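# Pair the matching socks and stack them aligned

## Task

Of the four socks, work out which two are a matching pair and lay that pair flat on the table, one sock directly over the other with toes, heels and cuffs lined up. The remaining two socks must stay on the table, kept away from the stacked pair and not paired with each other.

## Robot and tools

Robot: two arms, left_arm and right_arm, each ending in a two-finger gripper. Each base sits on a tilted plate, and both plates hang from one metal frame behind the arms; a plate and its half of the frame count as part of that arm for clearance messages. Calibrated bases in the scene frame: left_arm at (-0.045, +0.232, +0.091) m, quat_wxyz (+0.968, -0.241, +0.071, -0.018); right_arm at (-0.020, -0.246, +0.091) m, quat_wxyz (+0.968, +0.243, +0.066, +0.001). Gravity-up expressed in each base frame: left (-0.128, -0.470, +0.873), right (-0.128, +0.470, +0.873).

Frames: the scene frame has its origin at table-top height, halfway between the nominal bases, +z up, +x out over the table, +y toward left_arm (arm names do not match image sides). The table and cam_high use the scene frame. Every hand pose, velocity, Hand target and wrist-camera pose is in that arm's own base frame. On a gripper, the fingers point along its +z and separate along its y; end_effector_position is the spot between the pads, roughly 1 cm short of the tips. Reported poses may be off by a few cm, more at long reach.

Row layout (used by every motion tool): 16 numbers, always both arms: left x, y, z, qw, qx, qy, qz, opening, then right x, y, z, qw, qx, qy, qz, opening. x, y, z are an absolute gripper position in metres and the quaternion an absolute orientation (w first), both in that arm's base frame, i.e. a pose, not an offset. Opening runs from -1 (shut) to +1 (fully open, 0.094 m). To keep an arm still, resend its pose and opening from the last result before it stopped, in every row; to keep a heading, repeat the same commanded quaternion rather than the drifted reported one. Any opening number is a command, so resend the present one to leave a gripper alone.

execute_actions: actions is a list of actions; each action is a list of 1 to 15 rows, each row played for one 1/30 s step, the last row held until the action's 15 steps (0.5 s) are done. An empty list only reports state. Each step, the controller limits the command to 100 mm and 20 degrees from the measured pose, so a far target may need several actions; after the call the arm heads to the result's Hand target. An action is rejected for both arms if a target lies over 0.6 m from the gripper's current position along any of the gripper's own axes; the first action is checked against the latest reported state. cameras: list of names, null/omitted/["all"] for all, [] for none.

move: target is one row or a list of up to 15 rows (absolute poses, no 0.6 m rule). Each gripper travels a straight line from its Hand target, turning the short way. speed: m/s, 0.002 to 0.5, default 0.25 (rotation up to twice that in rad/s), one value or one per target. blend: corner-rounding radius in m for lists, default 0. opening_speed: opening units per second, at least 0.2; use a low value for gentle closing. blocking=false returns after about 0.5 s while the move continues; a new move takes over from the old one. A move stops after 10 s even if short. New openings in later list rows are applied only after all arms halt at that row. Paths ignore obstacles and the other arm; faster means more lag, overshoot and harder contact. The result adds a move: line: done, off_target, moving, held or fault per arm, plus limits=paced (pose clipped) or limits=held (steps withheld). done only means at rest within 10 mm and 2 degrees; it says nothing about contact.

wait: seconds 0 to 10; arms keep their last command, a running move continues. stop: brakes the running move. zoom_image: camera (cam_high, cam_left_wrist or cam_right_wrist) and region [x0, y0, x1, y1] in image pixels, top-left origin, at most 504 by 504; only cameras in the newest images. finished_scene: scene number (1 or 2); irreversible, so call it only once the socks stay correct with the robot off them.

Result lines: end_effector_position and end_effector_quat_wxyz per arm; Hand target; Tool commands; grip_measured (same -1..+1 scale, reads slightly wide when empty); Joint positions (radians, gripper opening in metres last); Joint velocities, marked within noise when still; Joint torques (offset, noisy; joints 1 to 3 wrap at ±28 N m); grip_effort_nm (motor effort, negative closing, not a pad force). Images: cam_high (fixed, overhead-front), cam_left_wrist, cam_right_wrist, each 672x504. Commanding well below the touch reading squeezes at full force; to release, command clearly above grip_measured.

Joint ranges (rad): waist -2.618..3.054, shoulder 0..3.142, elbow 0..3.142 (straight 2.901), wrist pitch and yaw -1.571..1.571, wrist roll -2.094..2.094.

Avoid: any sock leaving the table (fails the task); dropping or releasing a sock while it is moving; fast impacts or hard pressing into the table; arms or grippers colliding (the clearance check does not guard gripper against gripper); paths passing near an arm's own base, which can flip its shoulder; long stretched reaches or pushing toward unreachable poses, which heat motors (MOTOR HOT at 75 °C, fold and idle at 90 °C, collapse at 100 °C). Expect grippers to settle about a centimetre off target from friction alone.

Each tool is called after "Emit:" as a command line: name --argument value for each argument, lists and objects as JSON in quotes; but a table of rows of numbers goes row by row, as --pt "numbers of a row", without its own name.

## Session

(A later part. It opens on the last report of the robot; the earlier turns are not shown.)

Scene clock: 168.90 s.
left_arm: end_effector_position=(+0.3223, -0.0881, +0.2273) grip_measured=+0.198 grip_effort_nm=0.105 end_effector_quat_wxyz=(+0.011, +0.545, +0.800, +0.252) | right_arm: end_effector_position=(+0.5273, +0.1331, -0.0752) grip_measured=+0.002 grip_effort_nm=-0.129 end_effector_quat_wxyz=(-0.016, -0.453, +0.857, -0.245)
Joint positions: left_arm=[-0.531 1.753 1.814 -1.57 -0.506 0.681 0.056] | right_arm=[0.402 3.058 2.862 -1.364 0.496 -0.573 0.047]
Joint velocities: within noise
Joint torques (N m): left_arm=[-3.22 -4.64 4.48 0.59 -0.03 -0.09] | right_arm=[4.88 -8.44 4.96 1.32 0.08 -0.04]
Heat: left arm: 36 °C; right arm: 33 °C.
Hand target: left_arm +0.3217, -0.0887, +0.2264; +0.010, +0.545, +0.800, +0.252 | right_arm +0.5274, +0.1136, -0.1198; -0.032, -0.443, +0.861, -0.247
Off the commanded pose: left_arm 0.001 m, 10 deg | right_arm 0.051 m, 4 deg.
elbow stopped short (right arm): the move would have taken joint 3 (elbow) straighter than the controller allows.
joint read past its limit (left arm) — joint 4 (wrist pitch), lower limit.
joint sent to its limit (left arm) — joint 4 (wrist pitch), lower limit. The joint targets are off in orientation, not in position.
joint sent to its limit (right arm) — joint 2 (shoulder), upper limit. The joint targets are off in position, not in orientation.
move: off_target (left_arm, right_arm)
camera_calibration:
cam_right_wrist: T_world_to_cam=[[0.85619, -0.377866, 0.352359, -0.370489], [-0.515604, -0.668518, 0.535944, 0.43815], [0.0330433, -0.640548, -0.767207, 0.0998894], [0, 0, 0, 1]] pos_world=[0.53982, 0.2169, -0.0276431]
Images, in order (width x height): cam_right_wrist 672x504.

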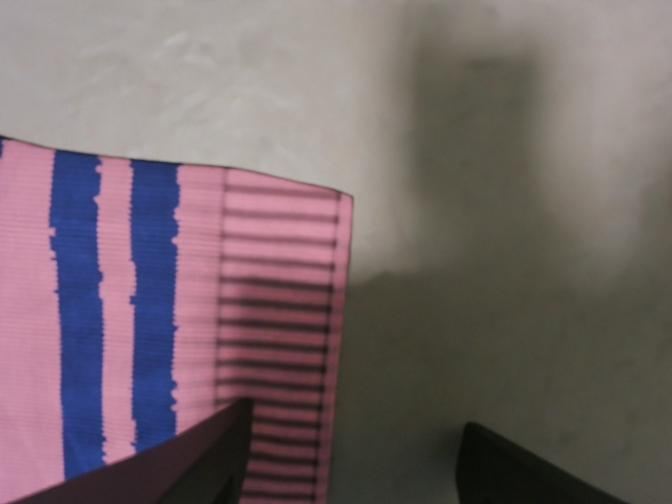

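Emit:
move --pt "0.3216 -0.089 0.227 -0.0759 0.5264 0.8126 0.2395 0.2 0.5334 0.1147 -0.1226 -0.0515 -0.4386 0.863 -0.2465 -1" --opening_speed 0.8 --cameras '["cam_right_wrist"]'

Scene clock: 173.50 s.
left_arm: end_effector_position=(+0.3223, -0.0881, +0.2273) grip_measured=+0.198 grip_effort_nm=0.105 end_effector_quat_wxyz=(+0.011, +0.545, +0.800, +0.252) | right_arm: end_effector_position=(+0.5288, +0.1383, -0.0777) grip_measured=-0.985 grip_effort_nm=-0.799 end_effector_quat_wxyz=(-0.008, -0.453, +0.860, -0.232)
Joint positions: left_arm=[-0.531 1.753 1.814 -1.57 -0.506 0.681 0.056] | right_arm=[0.402 3.059 2.862 -1.348 0.469 -0.574 0.001]
Joint velocities: within noise
Joint torques (N m): left_arm=[-3.19 -4.57 4.46 0.6 -0.06 -0.07] | right_arm=[4.81 -8.57 4.96 1.2 0.34 -0.03]
Heat: left arm: 36 °C; right arm: 33 °C.
Hand target: left_arm +0.3217, -0.0887, +0.2264; +0.010, +0.545, +0.800, +0.252 | right_arm +0.5279, +0.1139, -0.1199; -0.031, -0.444, +0.861, -0.247
Off the commanded pose: left_arm 0.001 m, 10 deg | right_arm 0.051 m, 6 deg.
joint read past its limit (left arm) — joint 4 (wrist pitch), lower limit.
joint sent to its limit (left arm) — joint 4 (wrist pitch), lower limit. The joint targets are off in orientation, not in position.
joint sent to its limit (right arm) — joint 2 (shoulder), upper limit. The joint targets are off in position, not in orientation.
move: off_target (left_arm, right_arm)
camera_calibration:
cam_right_wrist: T_world_to_cam=[[0.85574, -0.387331, 0.343052, -0.368052], [-0.516168, -0.684922, 0.514249, 0.444621], [0.0357789, -0.617136, -0.786043, 0.0950738], [0, 0, 0, 1]] pos_world=[0.541054, 0.220646, -0.0276529]
Images, in order (width x height): cam_right_wrist 672x504.

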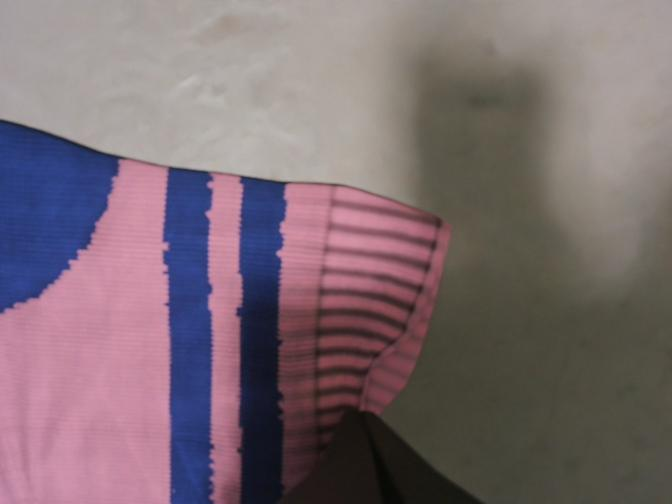

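Emit:
move --pt "0.3216 -0.089 0.227 -0.0759 0.5264 0.8126 0.2395 0.2 0.4453 0.2142 0.017 -0.0515 -0.4386 0.863 -0.2465 -1" --pt "0.3216 -0.089 0.227 -0.0759 0.5264 0.8126 0.2395 0.2 0.3299 0.2879 0.1896 -0.0515 -0.4386 0.863 -0.2465 -1" --pt "0.3216 -0.089 0.227 -0.0759 0.5264 0.8126 0.2395 0.2 0.4033 0.1004 0.2899 -0.1251 -0.6838 0.6852 -0.2185 -1" --pt "0.3216 -0.089 0.227 -0.0759 0.5264 0.8126 0.2395 0.2 0.4495 -0.0175 0.257 -0.1251 -0.6838 0.6852 -0.2185 -1" --speed '[0.15,0.2,0.25,0.15]' --blend 0.04 --cameras '["cam_high","cam_right_wrist"]'

Emit:
zoom_image --camera "cam_high" --region '[220, 230, 420, 430]'

Scene clock: 195.10 s.
left_arm: end_effector_position=(+0.3223, -0.0881, +0.2273) grip_measured=+0.198 grip_effort_nm=0.105 end_effector_quat_wxyz=(+0.011, +0.545, +0.800, +0.252) | right_arm: end_effector_position=(+0.4464, -0.0228, +0.2582) grip_measured=-0.986 grip_effort_nm=-0.784 end_effector_quat_wxyz=(+0.057, +0.685, -0.664, +0.293)
Joint positions: left_arm=[-0.531 1.753 1.814 -1.57 -0.506 0.681 0.056] | right_arm=[0.152 2.103 2.384 -1.556 0.538 -1.532 0.001]
Joint velocities: within noise
Joint torques (N m): left_arm=[-3.12 -4.49 4.4 0.55 -0.02 -0.07] | right_arm=[5.85 -9.46 7.24 0.63 -0.04 -0.1]
Heat: left arm: 36 °C; right arm: 34 °C.
Hand target: left_arm +0.3217, -0.0887, +0.2264; +0.010, +0.545, +0.800, +0.252 | right_arm +0.4492, -0.0176, +0.2565; +0.057, +0.692, -0.659, +0.290
Off the commanded pose: left_arm 0.001 m, 10 deg | right_arm 0.006 m, 12 deg.
joint read past its limit (left arm) — joint 4 (wrist pitch), lower limit.
joint sent to its limit (left arm) — joint 4 (wrist pitch), lower limit. The joint targets are off in orientation, not in position.
joint sent to its limit (right arm) — joint 4 (wrist pitch), lower limit. The joint targets are off in orientation, not in position.
move: off_target (left_arm, right_arm); limits=paced
camera_calibration:
cam_right_wrist: T_world_to_cam=[[0.949791, 0.211232, 0.23082, -0.474496], [-0.0235367, -0.68739, 0.725907, -0.155641], [0.311998, -0.694893, -0.647905, 0.101894], [0, 0, 0, 1]] pos_world=[0.415218, 0.0640474, 0.288522]
Images, in order (width x height): cam_high 672x504, cam_right_wrist 672x504.

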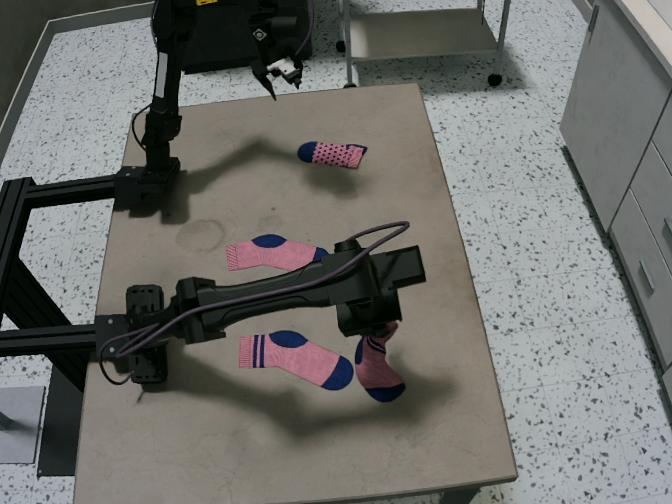

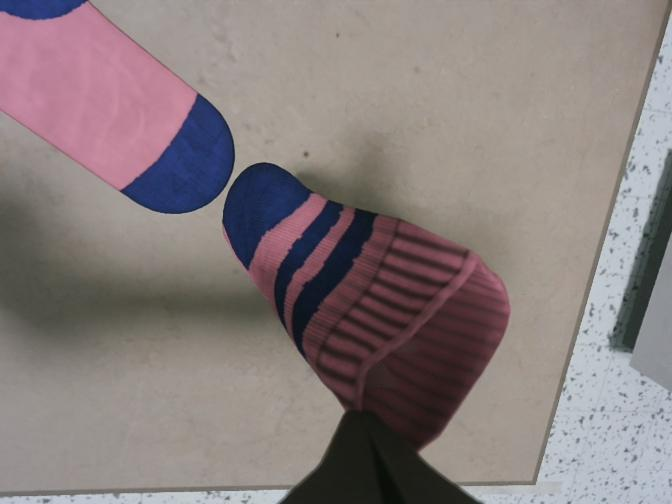

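Scaled by 2.520.

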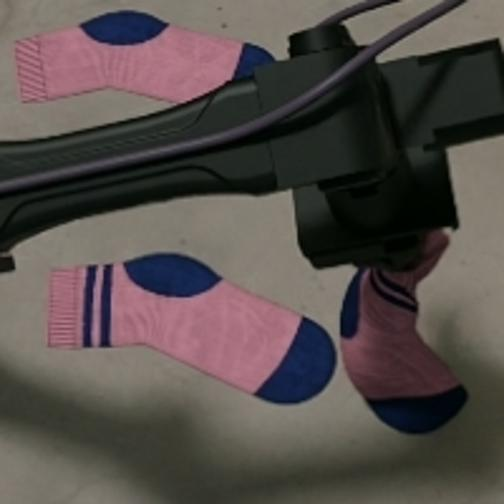

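Emit:
move --pt "0.3216 -0.089 0.227 -0.0759 0.5264 0.8126 0.2395 0.2 0.3882 -0.0103 0.2096 -0.1251 -0.6838 0.6852 -0.2185 -1" --pt "0.3216 -0.089 0.227 -0.0759 0.5264 0.8126 0.2395 0.2 0.2982 -0.0114 0.1227 -0.1251 -0.6838 0.6852 -0.2185 -1" --pt "0.3216 -0.089 0.227 -0.0759 0.5264 0.8126 0.2395 0.2 0.2261 -0.0307 0.014 -0.1251 -0.6838 0.6852 -0.2185 -1" --speed 0.15 --blend 0.03 --cameras '["cam_high","cam_right_wrist"]'

Emit:
zoom_image --camera "cam_high" --region '[220, 270, 420, 430]'

Scene clock: 210.77 s.
left_arm: end_effector_position=(+0.3223, -0.0881, +0.2273) grip_measured=+0.198 grip_effort_nm=0.095 end_effector_quat_wxyz=(+0.011, +0.545, +0.800, +0.252) | right_arm: end_effector_position=(+0.2262, -0.0350, +0.0138) grip_measured=-0.986 grip_effort_nm=-0.784 end_effector_quat_wxyz=(+0.136, +0.680, -0.687, +0.215)
Joint positions: left_arm=[-0.531 1.753 1.814 -1.57 -0.506 0.681 0.056] | right_arm=[0.236 1.521 0.677 -0.738 0.516 -1.322 0.001]
Joint velocities: within noise
Joint torques (N m): left_arm=[-2.93 -4.66 4.27 0.55 0.01 -0.1] | right_arm=[3.7 -6.37 3.36 0.53 -0.07 0.02]
Heat: left arm: 36 °C; right arm: 35 °C.
Hand target: left_arm +0.3217, -0.0887, +0.2264; +0.010, +0.545, +0.800, +0.252 | right_arm +0.2261, -0.0308, +0.0140; +0.125, +0.684, -0.685, +0.218
Off the commanded pose: left_arm 0.001 m, 10 deg | right_arm 0.004 m, 1 deg.
joint read past its limit (left arm) — joint 4 (wrist pitch), lower limit.
joint sent to its limit (left arm) — joint 4 (wrist pitch), lower limit. The joint targets are off in orientation, not in position.
move: off_target (left_arm)
camera_calibration:
cam_right_wrist: T_world_to_cam=[[0.992443, 0.118803, 0.0307027, -0.216491], [0.061021, -0.694915, 0.716498, -0.0110549], [0.106458, -0.70921, -0.696913, 0.050456], [0, 0, 0, 1]] pos_world=[0.210158, 0.0538215, 0.0497311]
Images, in order (width x height): cam_high 672x504, cam_right_wrist 672x504.

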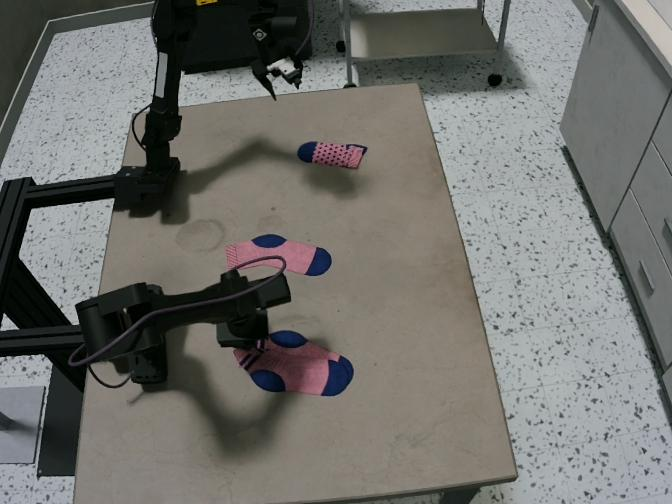

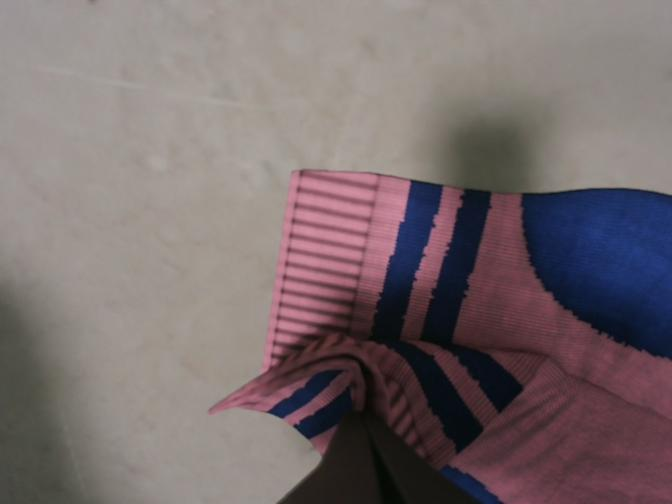

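Scaled by 2.520.

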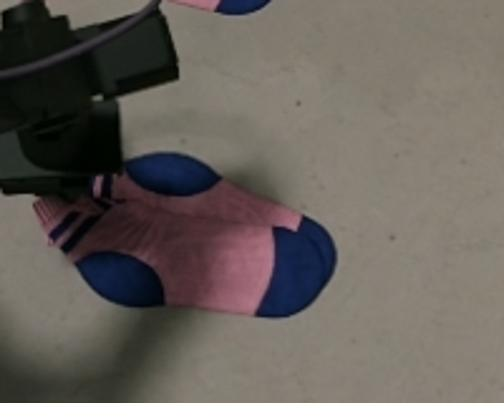

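Emit:
move --pt "0.3216 -0.089 0.227 -0.0759 0.5264 0.8126 0.2395 0.2 0.2982 -0.0114 0.1227 -0.1251 -0.6838 0.6852 -0.2185 -1" --pt "0.3216 -0.089 0.227 -0.0759 0.5264 0.8126 0.2395 0.2 0.3882 0.0203 0.2696 -0.0211 -0.3302 0.9099 -0.2509 -1" --pt "0.3216 -0.089 0.227 -0.0759 0.5264 0.8126 0.2395 0.2 0.4495 0.0025 0.287 -0.0211 -0.3302 0.9099 -0.2509 -1" --speed 0.2 --blend 0.03 --cameras '["cam_high","cam_right_wrist"]'

Emit:
zoom_image --camera "cam_high" --region '[220, 230, 420, 430]'

Scene clock: 227.10 s.
left_arm: end_effector_position=(+0.3223, -0.0881, +0.2273) grip_measured=+0.198 grip_effort_nm=0.105 end_effector_quat_wxyz=(+0.011, +0.545, +0.800, +0.252) | right_arm: end_effector_position=(+0.4463, -0.0003, +0.2861) grip_measured=-0.986 grip_effort_nm=-0.779 end_effector_quat_wxyz=(+0.115, -0.351, +0.880, -0.300)
Joint positions: left_arm=[-0.531 1.753 1.814 -1.57 -0.506 0.681 0.056] | right_arm=[0.207 2.076 2.44 -1.559 0.549 -0.66 0.001]
Joint velocities: within noise
Joint torques (N m): left_arm=[-2.95 -4.52 4.33 0.57 -0.05 -0.06] | right_arm=[5.52 -8.98 7.08 0.85 0.06 -0.06]
Heat: left arm: 36 °C; right arm: 33 °C.
Hand target: left_arm +0.3217, -0.0887, +0.2264; +0.010, +0.545, +0.800, +0.252 | right_arm +0.4492, +0.0024, +0.2864; +0.115, -0.356, +0.877, -0.302
Off the commanded pose: left_arm 0.001 m, 10 deg | right_arm 0.004 m, 17 deg.
joint read past its limit (left arm) — joint 4 (wrist pitch), lower limit.
joint sent to its limit (left arm) — joint 4 (wrist pitch), lower limit. The joint targets are off in orientation, not in position.
joint sent to its limit (right arm) — joint 4 (wrist pitch), lower limit. The joint targets are off in orientation, not in position.
move: off_target (left_arm, right_arm)
camera_calibration:
cam_right_wrist: T_world_to_cam=[[0.644377, -0.491604, 0.58575, -0.451091], [-0.738125, -0.600055, 0.308392, 0.277916], [0.199876, -0.631078, -0.749527, 0.214805], [0, 0, 0, 1]] pos_world=[0.452875, 0.0805652, 0.339522]
Images, in order (width x height): cam_high 672x504, cam_right_wrist 672x504.

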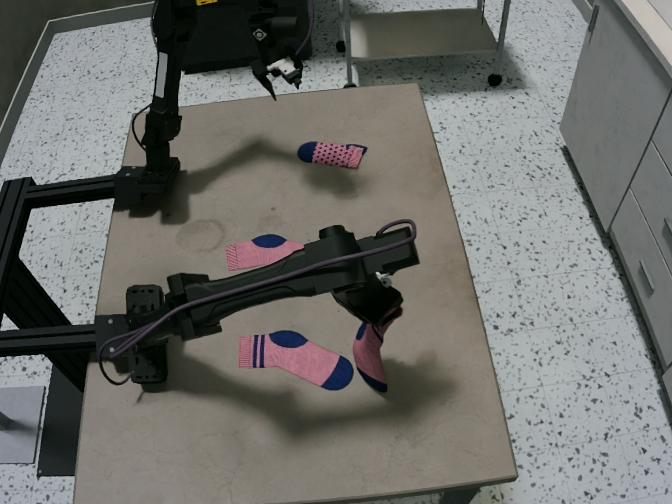

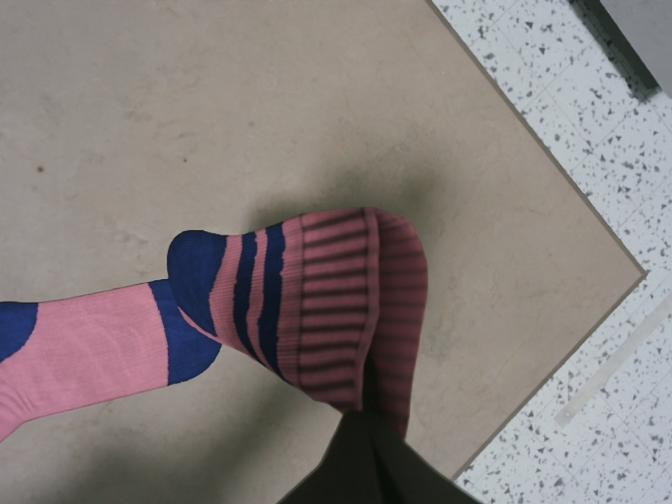

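Scaled by 2.520.

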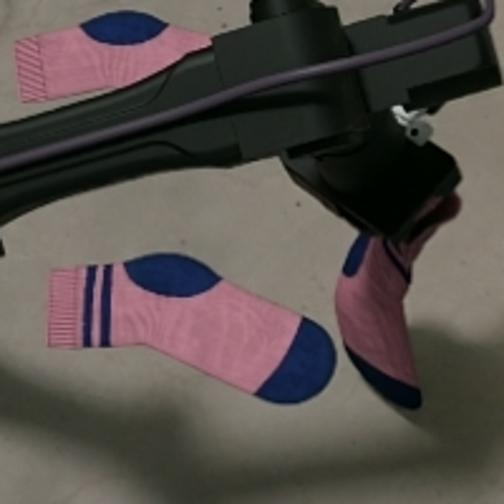

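Emit:
move --pt "0.3216 -0.089 0.227 -0.0759 0.5264 0.8126 0.2395 0.2 0.4495 -0.0175 0.257 0.0272 -0.1504 0.9561 -0.2503 -1" --speed 0.2 --cameras '["cam_high","cam_right_wrist"]'

Emit:
zoom_image --camera "cam_high" --region '[220, 230, 420, 430]'

Scene clock: 234.00 s.
left_arm: end_effector_position=(+0.3223, -0.0881, +0.2273) grip_measured=+0.198 grip_effort_nm=0.100 end_effector_quat_wxyz=(+0.011, +0.545, +0.800, +0.252) | right_arm: end_effector_position=(+0.4488, -0.0188, +0.2721) grip_measured=-0.986 grip_effort_nm=-0.774 end_effector_quat_wxyz=(+0.145, -0.170, +0.935, -0.276)
Joint positions: left_arm=[-0.531 1.753 1.814 -1.57 -0.506 0.681 0.056] | right_arm=[0.163 2.1 2.427 -1.559 0.546 -0.292 0.001]
Joint velocities: within noise
Joint torques (N m): left_arm=[-3.03 -4.56 4.34 0.57 -0.03 -0.09] | right_arm=[5 -9.13 3.97 0.75 -0.09 0.09]
Heat: left arm: 36 °C; right arm: 34 °C.
Hand target: left_arm +0.3217, -0.0887, +0.2264; +0.010, +0.545, +0.800, +0.252 | right_arm +0.4490, -0.0178, +0.2568; +0.124, -0.173, +0.939, -0.270
Off the commanded pose: left_arm 0.001 m, 10 deg | right_arm 0.015 m, 14 deg.
joint read past its limit (left arm) — joint 4 (wrist pitch), lower limit.
joint sent to its limit (left arm) — joint 4 (wrist pitch), lower limit. The joint targets are off in orientation, not in position.
joint sent to its limit (right arm) — joint 4 (wrist pitch), lower limit. The joint targets are off in orientation, not in position.
move: off_target (left_arm, right_arm)
camera_calibration:
cam_right_wrist: T_world_to_cam=[[0.357275, -0.7432, 0.565693, -0.324032], [-0.928725, -0.346958, 0.130726, 0.411625], [0.0991164, -0.572079, -0.814188, 0.256045], [0, 0, 0, 1]] pos_world=[0.472677, 0.0484739, 0.337962]
Images, in order (width x height): cam_high 672x504, cam_right_wrist 672x504.

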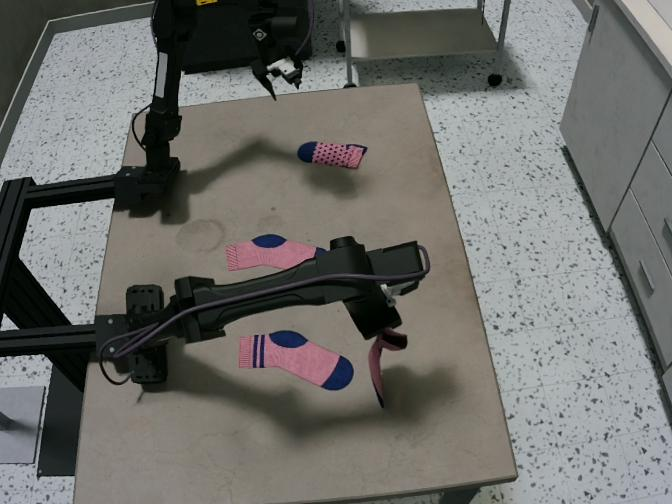

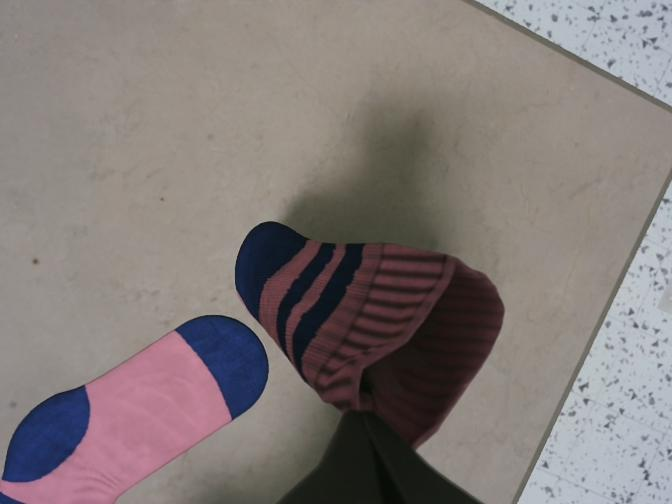

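Scaled by 2.520.

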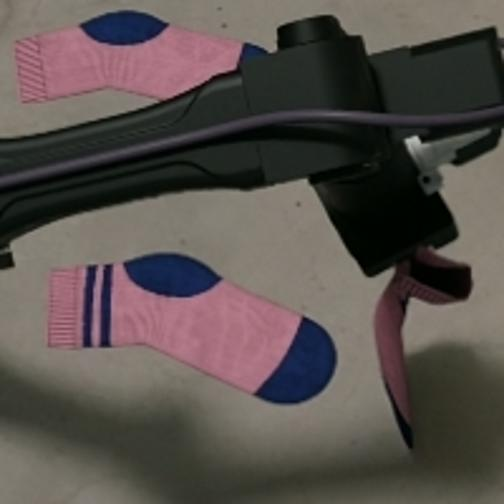

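Emit:
move --pt "0.3216 -0.089 0.227 -0.0759 0.5264 0.8126 0.2395 0.2 0.4502 0.0001 0.2475 0.0272 -0.1504 0.9561 -0.2503 -1" --pt "0.3216 -0.089 0.227 -0.0759 0.5264 0.8126 0.2395 0.2 0.3887 0.0029 0.2025 -0.0102 -0.2901 0.9235 -0.2516 -1" --pt "0.3216 -0.089 0.227 -0.0759 0.5264 0.8126 0.2395 0.2 0.2985 -0.0043 0.119 -0.0429 -0.4082 0.8777 -0.2481 -1" --pt "0.3216 -0.089 0.227 -0.0759 0.5264 0.8126 0.2395 0.2 0.2261 -0.0307 0.014 -0.0749 -0.5193 0.8169 -0.2404 -1" --speed 0.15 --blend '[0,0.03,0.03,0]' --cameras '["cam_high","cam_right_wrist"]'

Emit:
zoom_image --camera "cam_high" --region '[220, 270, 420, 430]'

Scene clock: 246.73 s.
left_arm: end_effector_position=(+0.3223, -0.0881, +0.2273) grip_measured=+0.198 grip_effort_nm=0.105 end_effector_quat_wxyz=(+0.011, +0.545, +0.800, +0.252) | right_arm: end_effector_position=(+0.2265, -0.0312, +0.0140) grip_measured=-0.986 grip_effort_nm=-0.774 end_effector_quat_wxyz=(-0.084, -0.519, +0.816, -0.242)
Joint positions: left_arm=[-0.531 1.753 1.814 -1.57 -0.506 0.681 0.056] | right_arm=[0.254 1.521 0.677 -0.74 0.517 -0.875 0.001]
Joint velocities: within noise
Joint torques (N m): left_arm=[-3.19 -4.41 4.37 0.59 -0.03 -0.08] | right_arm=[2.22 -6.31 3.4 0.55 -0.08 -0.06]
Heat: left arm: 36 °C; right arm: 34 °C.
Hand target: left_arm +0.3217, -0.0887, +0.2264; +0.010, +0.545, +0.800, +0.252 | right_arm +0.2262, -0.0307, +0.0140; -0.075, -0.519, +0.817, -0.240
Off the commanded pose: left_arm 0.001 m, 10 deg | right_arm 0.001 m, 1 deg.
joint read past its limit (left arm) — joint 4 (wrist pitch), lower limit.
joint sent to its limit (left arm) — joint 4 (wrist pitch), lower limit. The joint targets are off in orientation, not in position.
move: off_target (left_arm)
camera_calibration:
cam_right_wrist: T_world_to_cam=[[0.938547, -0.250591, 0.237345, -0.219535], [-0.345132, -0.674258, 0.652886, 0.0849864], [-0.00357579, -0.69468, -0.71931, 0.0789892], [0, 0, 0, 1]] pos_world=[0.235658, 0.0571613, 0.0534369]
Images, in order (width x height): cam_high 672x504, cam_right_wrist 672x504.

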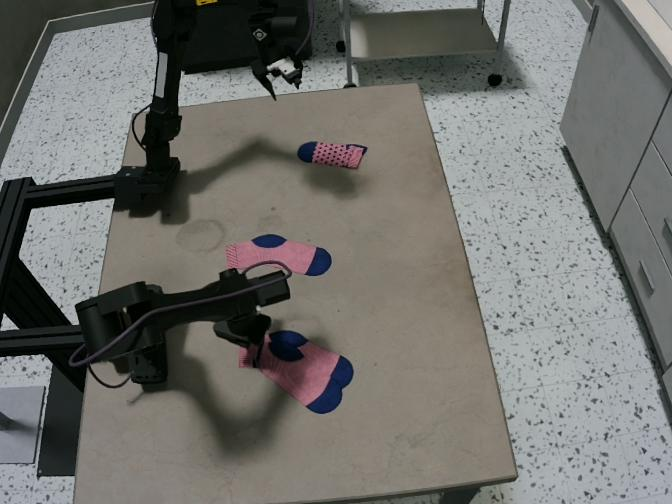

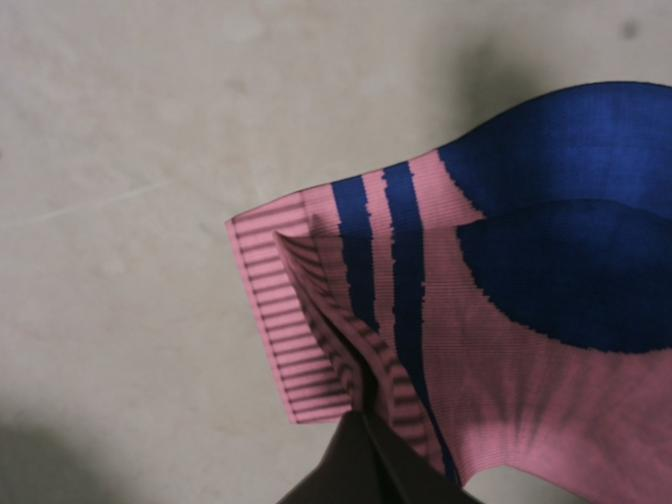

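Scaled by 2.520.

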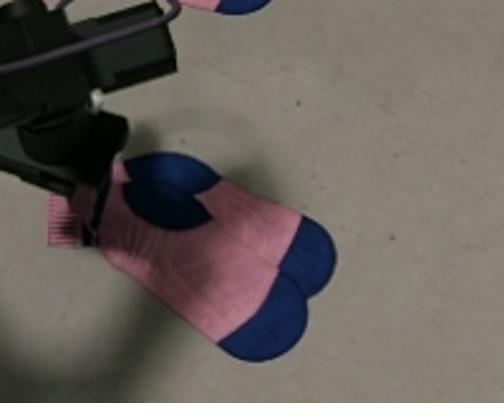

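Emit:
move --pt "0.3216 -0.089 0.227 -0.0759 0.5264 0.8126 0.2395 0.2 0.2985 -0.0043 0.119 -0.0429 -0.4082 0.8777 -0.2481 -1" --pt "0.3216 -0.089 0.227 -0.0759 0.5264 0.8126 0.2395 0.2 0.3889 0.0898 0.2477 -0.0102 -0.2901 0.9235 -0.2516 -1" --pt "0.3216 -0.089 0.227 -0.0759 0.5264 0.8126 0.2395 0.2 0.4737 0.0595 0.2076 -0.0102 -0.2901 0.9235 -0.2516 -1" --speed 0.2 --blend 0.03 --cameras '["cam_high","cam_right_wrist"]'

Emit:
zoom_image --camera "cam_high" --region '[220, 230, 420, 430]'

Scene clock: 260.87 s.
left_arm: end_effector_position=(+0.3223, -0.0881, +0.2273) grip_measured=+0.198 grip_effort_nm=0.105 end_effector_quat_wxyz=(+0.011, +0.545, +0.800, +0.252) | right_arm: end_effector_position=(+0.4722, +0.0557, +0.2055) grip_measured=-0.986 grip_effort_nm=-0.769 end_effector_quat_wxyz=(+0.088, -0.305, +0.911, -0.264)
Joint positions: left_arm=[-0.531 1.753 1.814 -1.57 -0.506 0.681 0.056] | right_arm=[0.306 2.28 2.473 -1.556 0.529 -0.398 0.001]
Joint velocities: within noise
Joint torques (N m): left_arm=[-3.25 -4.66 4.31 0.6 -0.03 -0.08] | right_arm=[6.52 -10.69 7.17 0.63 0.07 -0.05]
Heat: left arm: 36 °C; right arm: 33 °C.
Hand target: left_arm +0.3217, -0.0887, +0.2264; +0.010, +0.545, +0.800, +0.252 | right_arm +0.4733, +0.0594, +0.2071; +0.089, -0.312, +0.908, -0.267
Off the commanded pose: left_arm 0.001 m, 10 deg | right_arm 0.005 m, 12 deg.
joint read past its limit (left arm) — joint 4 (wrist pitch), lower limit.
joint sent to its limit (left arm) — joint 4 (wrist pitch), lower limit. The joint targets are off in orientation, not in position.
joint sent to its limit (right arm) — joint 4 (wrist pitch), lower limit. The joint targets are off in orientation, not in position.
move: off_target (left_arm, right_arm)
camera_calibration:
cam_right_wrist: T_world_to_cam=[[0.612748, -0.601042, 0.513116, -0.357022], [-0.784967, -0.538038, 0.307151, 0.374467], [0.0914655, -0.590986, -0.80148, 0.244168], [0, 0, 0, 1]] pos_world=[0.490376, 0.131192, 0.263871]
Images, in order (width x height): cam_high 672x504, cam_right_wrist 672x504.

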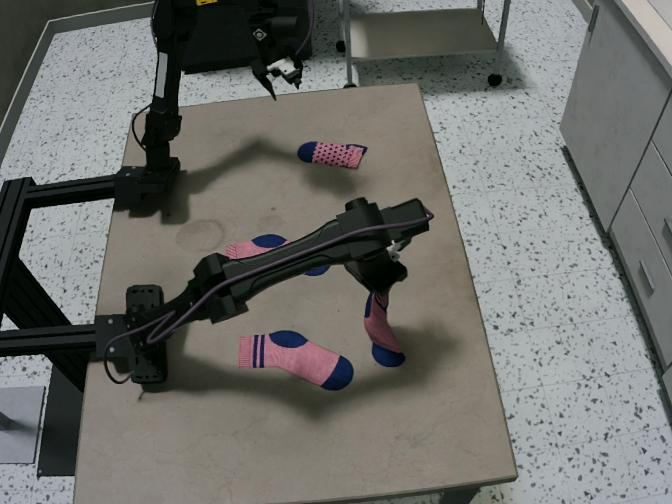

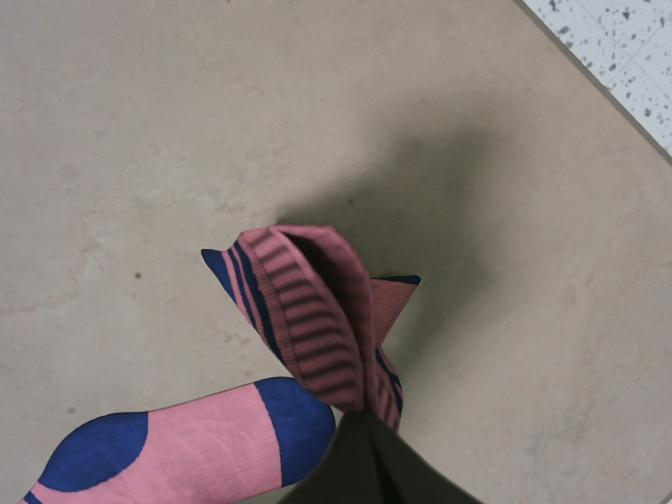

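Scaled by 2.520.

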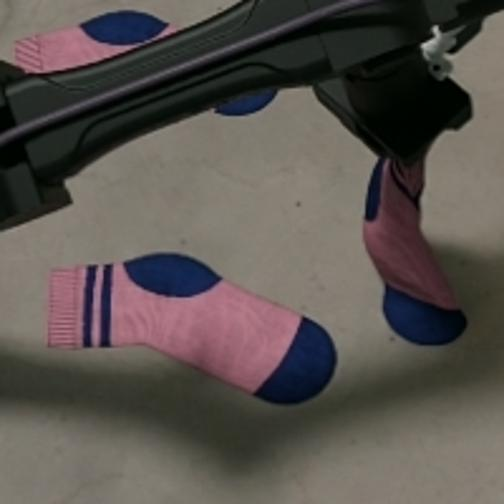

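Emit:
move --pt "0.3216 -0.089 0.227 -0.0759 0.5264 0.8126 0.2395 0.2 0.4687 0.0783 0.2425 0.0272 -0.1504 0.9561 -0.2503 -1" --pt "0.3216 -0.089 0.227 -0.0759 0.5264 0.8126 0.2395 0.2 0.4697 0.0743 0.235 0.0272 -0.1504 0.9561 -0.2503 -1" --speed 0.15 --cameras '["cam_high"]'

Emit:
zoom_image --camera "cam_high" --region '[220, 230, 420, 430]'

Scene clock: 267.67 s.
left_arm: end_effector_position=(+0.3223, -0.0881, +0.2273) grip_measured=+0.198 grip_effort_nm=0.095 end_effector_quat_wxyz=(+0.011, +0.545, +0.800, +0.252) | right_arm: end_effector_position=(+0.4734, +0.0688, +0.2145) grip_measured=-0.986 grip_effort_nm=-0.769 end_effector_quat_wxyz=(+0.140, -0.188, +0.938, -0.255)
Joint positions: left_arm=[-0.531 1.753 1.814 -1.57 -0.506 0.681 0.056] | right_arm=[0.338 2.28 2.499 -1.556 0.549 -0.124 0.001]
Joint velocities: within noise
Joint torques (N m): left_arm=[-3.07 -4.41 4.45 0.54 -0.06 -0.06] | right_arm=[6.91 -14.24 6.84 0.7 0.03 0.1]
Heat: left arm: 36 °C; right arm: 33 °C.
Hand target: left_arm +0.3217, -0.0887, +0.2264; +0.010, +0.545, +0.800, +0.252 | right_arm +0.4691, +0.0738, +0.2342; +0.163, -0.184, +0.936, -0.251
Off the commanded pose: left_arm 0.001 m, 10 deg | right_arm 0.022 m, 14 deg.
joint read past its limit (left arm) — joint 4 (wrist pitch), lower limit.
joint sent to its limit (left arm) — joint 4 (wrist pitch), lower limit. The joint targets are off in orientation, not in position.
joint sent to its limit (right arm) — joint 4 (wrist pitch), lower limit. The joint targets are off in orientation, not in position.
move: off_target (left_arm, right_arm)
Images, in order (width x height): cam_high 672x504.

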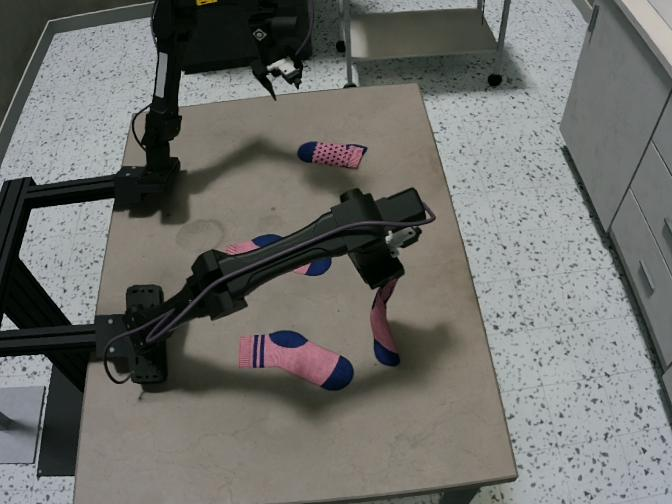

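Scaled by 2.520.

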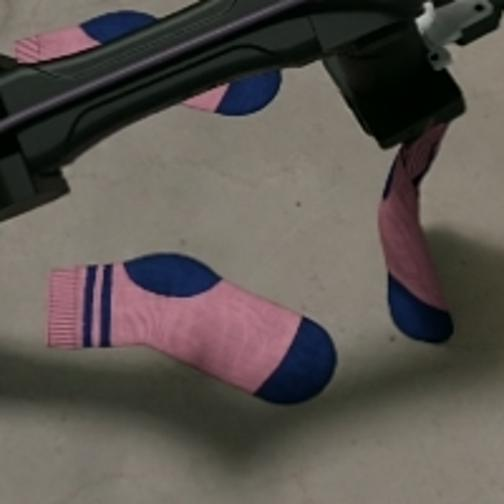

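Emit:
move --pt "0.3216 -0.089 0.227 -0.0759 0.5264 0.8126 0.2395 0.2 0.4097 0.0521 0.1788 0.0272 -0.1504 0.9561 -0.2503 -1" --pt "0.3216 -0.089 0.227 -0.0759 0.5264 0.8126 0.2395 0.2 0.314 0.0279 0.1006 -0.0429 -0.4082 0.8777 -0.2481 -1" --pt "0.3216 -0.089 0.227 -0.0759 0.5264 0.8126 0.2395 0.2 0.2321 -0.0042 0.0005 -0.0749 -0.5193 0.8169 -0.2404 -1" --speed 0.15 --blend '[0.03,0.03,0]' --cameras '["cam_high","cam_right_wrist"]'

Emit:
zoom_image --camera "cam_high" --region '[220, 270, 420, 430]'

Scene clock: 276.77 s.
left_arm: end_effector_position=(+0.3223, -0.0881, +0.2273) grip_measured=+0.198 grip_effort_nm=0.105 end_effector_quat_wxyz=(+0.011, +0.545, +0.800, +0.252) | right_arm: end_effector_position=(+0.2321, -0.0089, +0.0001) grip_measured=-0.986 grip_effort_nm=-0.779 end_effector_quat_wxyz=(-0.087, -0.512, +0.819, -0.242)
Joint positions: left_arm=[-0.531 1.753 1.814 -1.57 -0.506 0.681 0.056] | right_arm=[0.345 1.629 0.715 -0.732 0.516 -0.752 0.001]
Joint velocities: within noise
Joint torques (N m): left_arm=[-3.18 -4.51 4.37 0.59 -0.01 -0.08] | right_arm=[3.93 -6.86 3.36 0.52 -0.1 -0.05]
Heat: left arm: 36 °C; right arm: 34 °C.
Hand target: left_arm +0.3217, -0.0887, +0.2264; +0.010, +0.545, +0.800, +0.252 | right_arm +0.2321, -0.0043, +0.0005; -0.075, -0.519, +0.817, -0.240
Off the commanded pose: left_arm 0.001 m, 10 deg | right_arm 0.005 m, 2 deg.
joint read past its limit (left arm) — joint 4 (wrist pitch), lower limit.
joint sent to its limit (left arm) — joint 4 (wrist pitch), lower limit. The joint targets are off in orientation, not in position.
move: off_target (left_arm)
camera_calibration:
cam_right_wrist: T_world_to_cam=[[0.934488, -0.264574, 0.238185, -0.215075], [-0.355689, -0.666218, 0.655469, 0.113513], [-0.0147367, -0.697248, -0.716679, 0.087058], [0, 0, 0, 1]] pos_world=[0.242643, 0.0794217, 0.0392164]
Images, in order (width x height): cam_high 672x504, cam_right_wrist 672x504.

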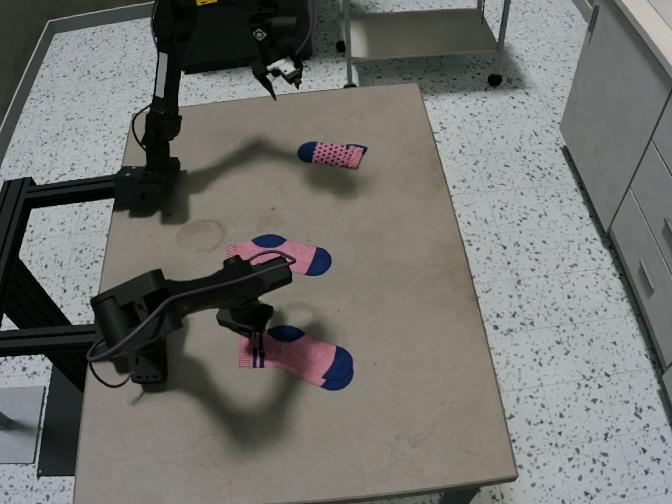

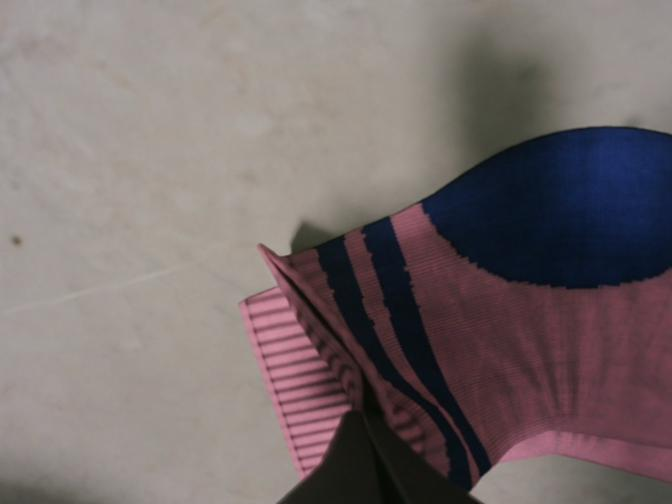

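Scaled by 2.520.

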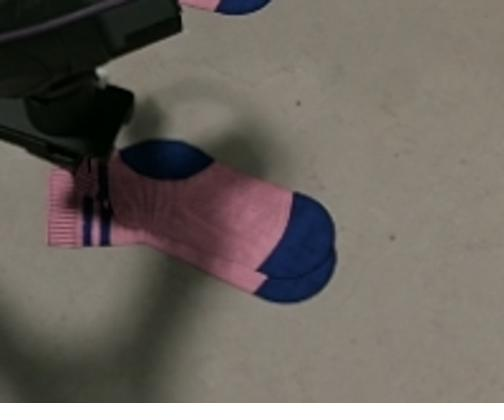

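Emit:
move --pt "0.3216 -0.089 0.227 -0.0759 0.5264 0.8126 0.2395 0.2 0.3134 0.0129 0.1086 -0.0429 -0.4082 0.8777 -0.2481 -1" --pt "0.3216 -0.089 0.227 -0.0759 0.5264 0.8126 0.2395 0.2 0.3889 0.07 0.2637 0.0272 -0.1504 0.9561 -0.2503 -1" --pt "0.3216 -0.089 0.227 -0.0759 0.5264 0.8126 0.2395 0.2 0.4685 0.0443 0.251 0.0272 -0.1504 0.9561 -0.2503 -1" --pt "0.3216 -0.089 0.227 -0.0759 0.5264 0.8126 0.2395 0.2 0.4715 0.0335 0.234 0.0272 -0.1504 0.9561 -0.2503 -1" --speed 0.2 --blend '[0.03,0.03,0.0,0]' --cameras '["cam_high"]'

Emit:
zoom_image --camera "cam_high" --region '[220, 230, 420, 430]'

Emit:
move --pt "0.3216 -0.089 0.227 -0.0759 0.5264 0.8126 0.2395 0.2 0.4088 0.0301 0.1906 0.0272 -0.1504 0.9561 -0.2503 -1" --pt "0.3216 -0.089 0.227 -0.0759 0.5264 0.8126 0.2395 0.2 0.3134 0.0129 0.1086 -0.0429 -0.4082 0.8777 -0.2481 -1" --pt "0.3216 -0.089 0.227 -0.0759 0.5264 0.8126 0.2395 0.2 0.2318 -0.013 0.0052 -0.0749 -0.5193 0.8169 -0.2404 -1" --speed 0.15 --blend '[0.03,0.03,0]' --cameras '["cam_high","cam_right_wrist"]'

Emit:
zoom_image --camera "cam_high" --region '[220, 270, 420, 430]'

Scene clock: 290.17 s.
left_arm: end_effector_position=(+0.3223, -0.0881, +0.2273) grip_measured=+0.198 grip_effort_nm=0.100 end_effector_quat_wxyz=(+0.011, +0.545, +0.800, +0.252) | right_arm: end_effector_position=(+0.4679, +0.0316, +0.2346) grip_measured=-0.986 grip_effort_nm=-0.769 end_effector_quat_wxyz=(+0.141, -0.172, +0.940, -0.257)
Joint positions: left_arm=[-0.531 1.753 1.814 -1.57 -0.506 0.681 0.056] | right_arm=[0.261 2.219 2.478 -1.56 0.537 -0.176 0.001]
Joint velocities: within noise
Joint torques (N m): left_arm=[-3.03 -4.52 4.27 0.58 -0.06 -0.07] | right_arm=[5.83 -9.76 7.23 0.73 0.05 -0.07]
Heat: left arm: 36 °C; right arm: 33 °C.
Hand target: left_arm +0.3217, -0.0887, +0.2264; +0.010, +0.545, +0.800, +0.252 | right_arm +0.4711, +0.0333, +0.2334; +0.140, -0.177, +0.939, -0.259
Off the commanded pose: left_arm 0.001 m, 10 deg | right_arm 0.004 m, 13 deg.
joint read past its limit (left arm) — joint 4 (wrist pitch), lower limit.
joint sent to its limit (left arm) — joint 4 (wrist pitch), lower limit. The joint targets are off in orientation, not in position.
joint sent to its limit (right arm) — joint 4 (wrist pitch), lower limit. The joint targets are off in orientation, not in position.
move: off_target (left_arm, right_arm)
Images, in order (width x height): cam_high 672x504.

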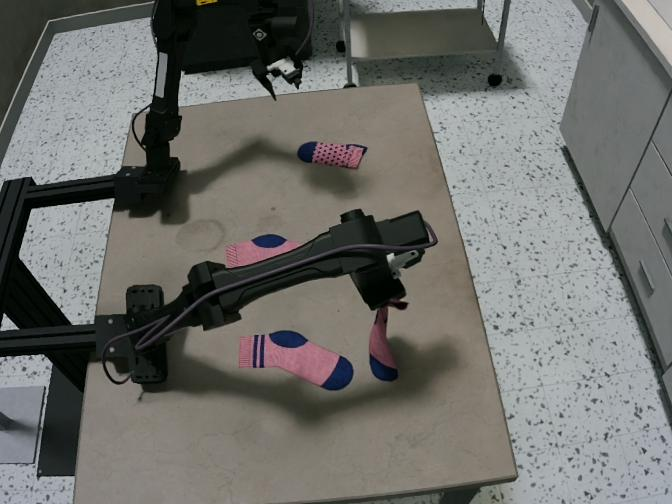

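Scaled by 2.520.

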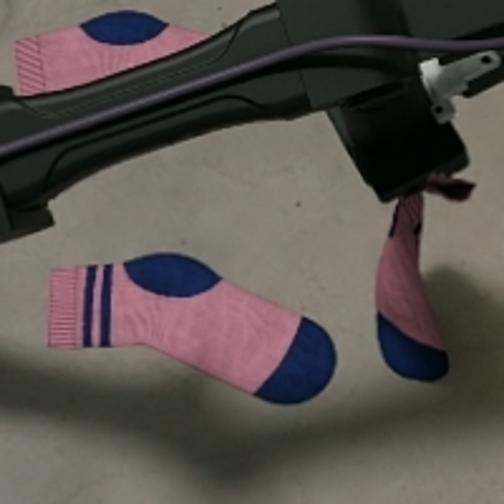

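Scene clock: 294.60 s.
left_arm: end_effector_position=(+0.3223, -0.0881, +0.2273) grip_measured=+0.198 grip_effort_nm=0.110 end_effector_quat_wxyz=(+0.011, +0.545, +0.800, +0.252) | right_arm: end_effector_position=(+0.2317, -0.0175, +0.0049) grip_measured=-0.986 grip_effort_nm=-0.774 end_effector_quat_wxyz=(-0.087, -0.512, +0.819, -0.242)
Joint positions: left_arm=[-0.531 1.753 1.814 -1.57 -0.506 0.681 0.056] | right_arm=[0.31 1.598 0.707 -0.734 0.518 -0.794 0.001]
Joint velocities: within noise
Joint torques (N m): left_arm=[-3.21 -4.56 4.52 0.59 -0.03 -0.08] | right_arm=[3.75 -6.74 3.37 0.52 -0.1 -0.06]
Heat: left arm: 36 °C; right arm: 34 °C.
Hand target: left_arm +0.3217, -0.0887, +0.2264; +0.010, +0.545, +0.800, +0.252 | right_arm +0.2317, -0.0131, +0.0052; -0.075, -0.519, +0.817, -0.240
Off the commanded pose: left_arm 0.001 m, 10 deg | right_arm 0.004 m, 2 deg.
joint read past its limit (left arm) — joint 4 (wrist pitch), lower limit.
joint sent to its limit (left arm) — joint 4 (wrist pitch), lower limit. The joint targets are off in orientation, not in position.
move: off_target (left_arm)
camera_calibration:
cam_right_wrist: T_world_to_cam=[[0.934754, -0.264151, 0.237612, -0.218097], [-0.354997, -0.666938, 0.655111, 0.104375], [-0.014576, -0.696719, -0.717196, 0.0844517], [0, 0, 0, 1]] pos_world=[0.242151, 0.0708402, 0.0440136]
Images, in order (width x height): cam_high 672x504, cam_right_wrist 672x504.

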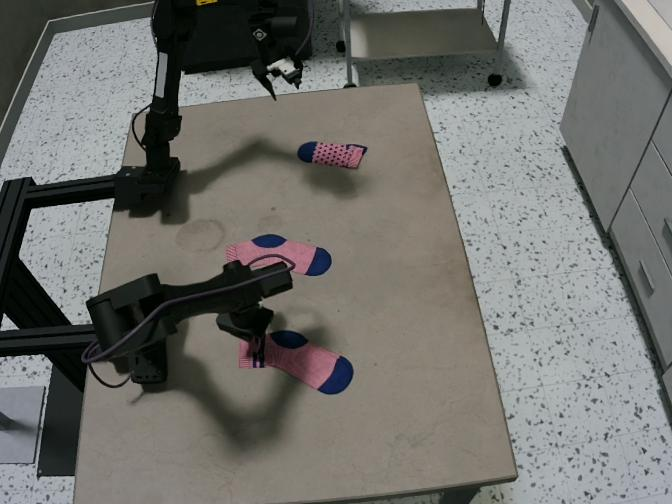

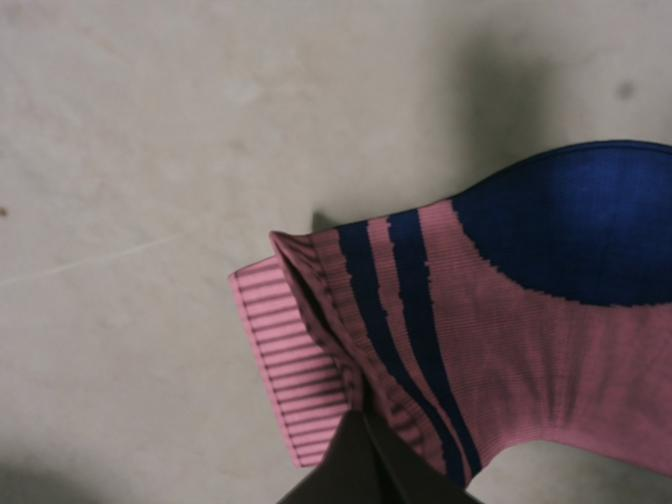

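Scaled by 2.520.

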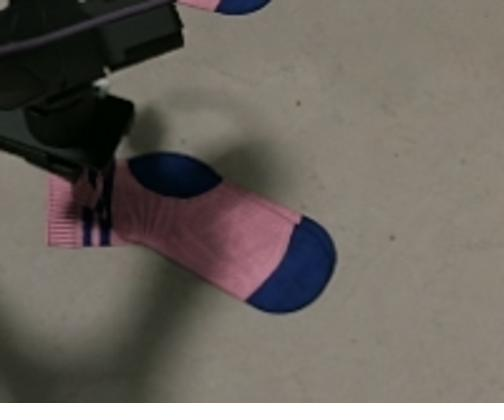

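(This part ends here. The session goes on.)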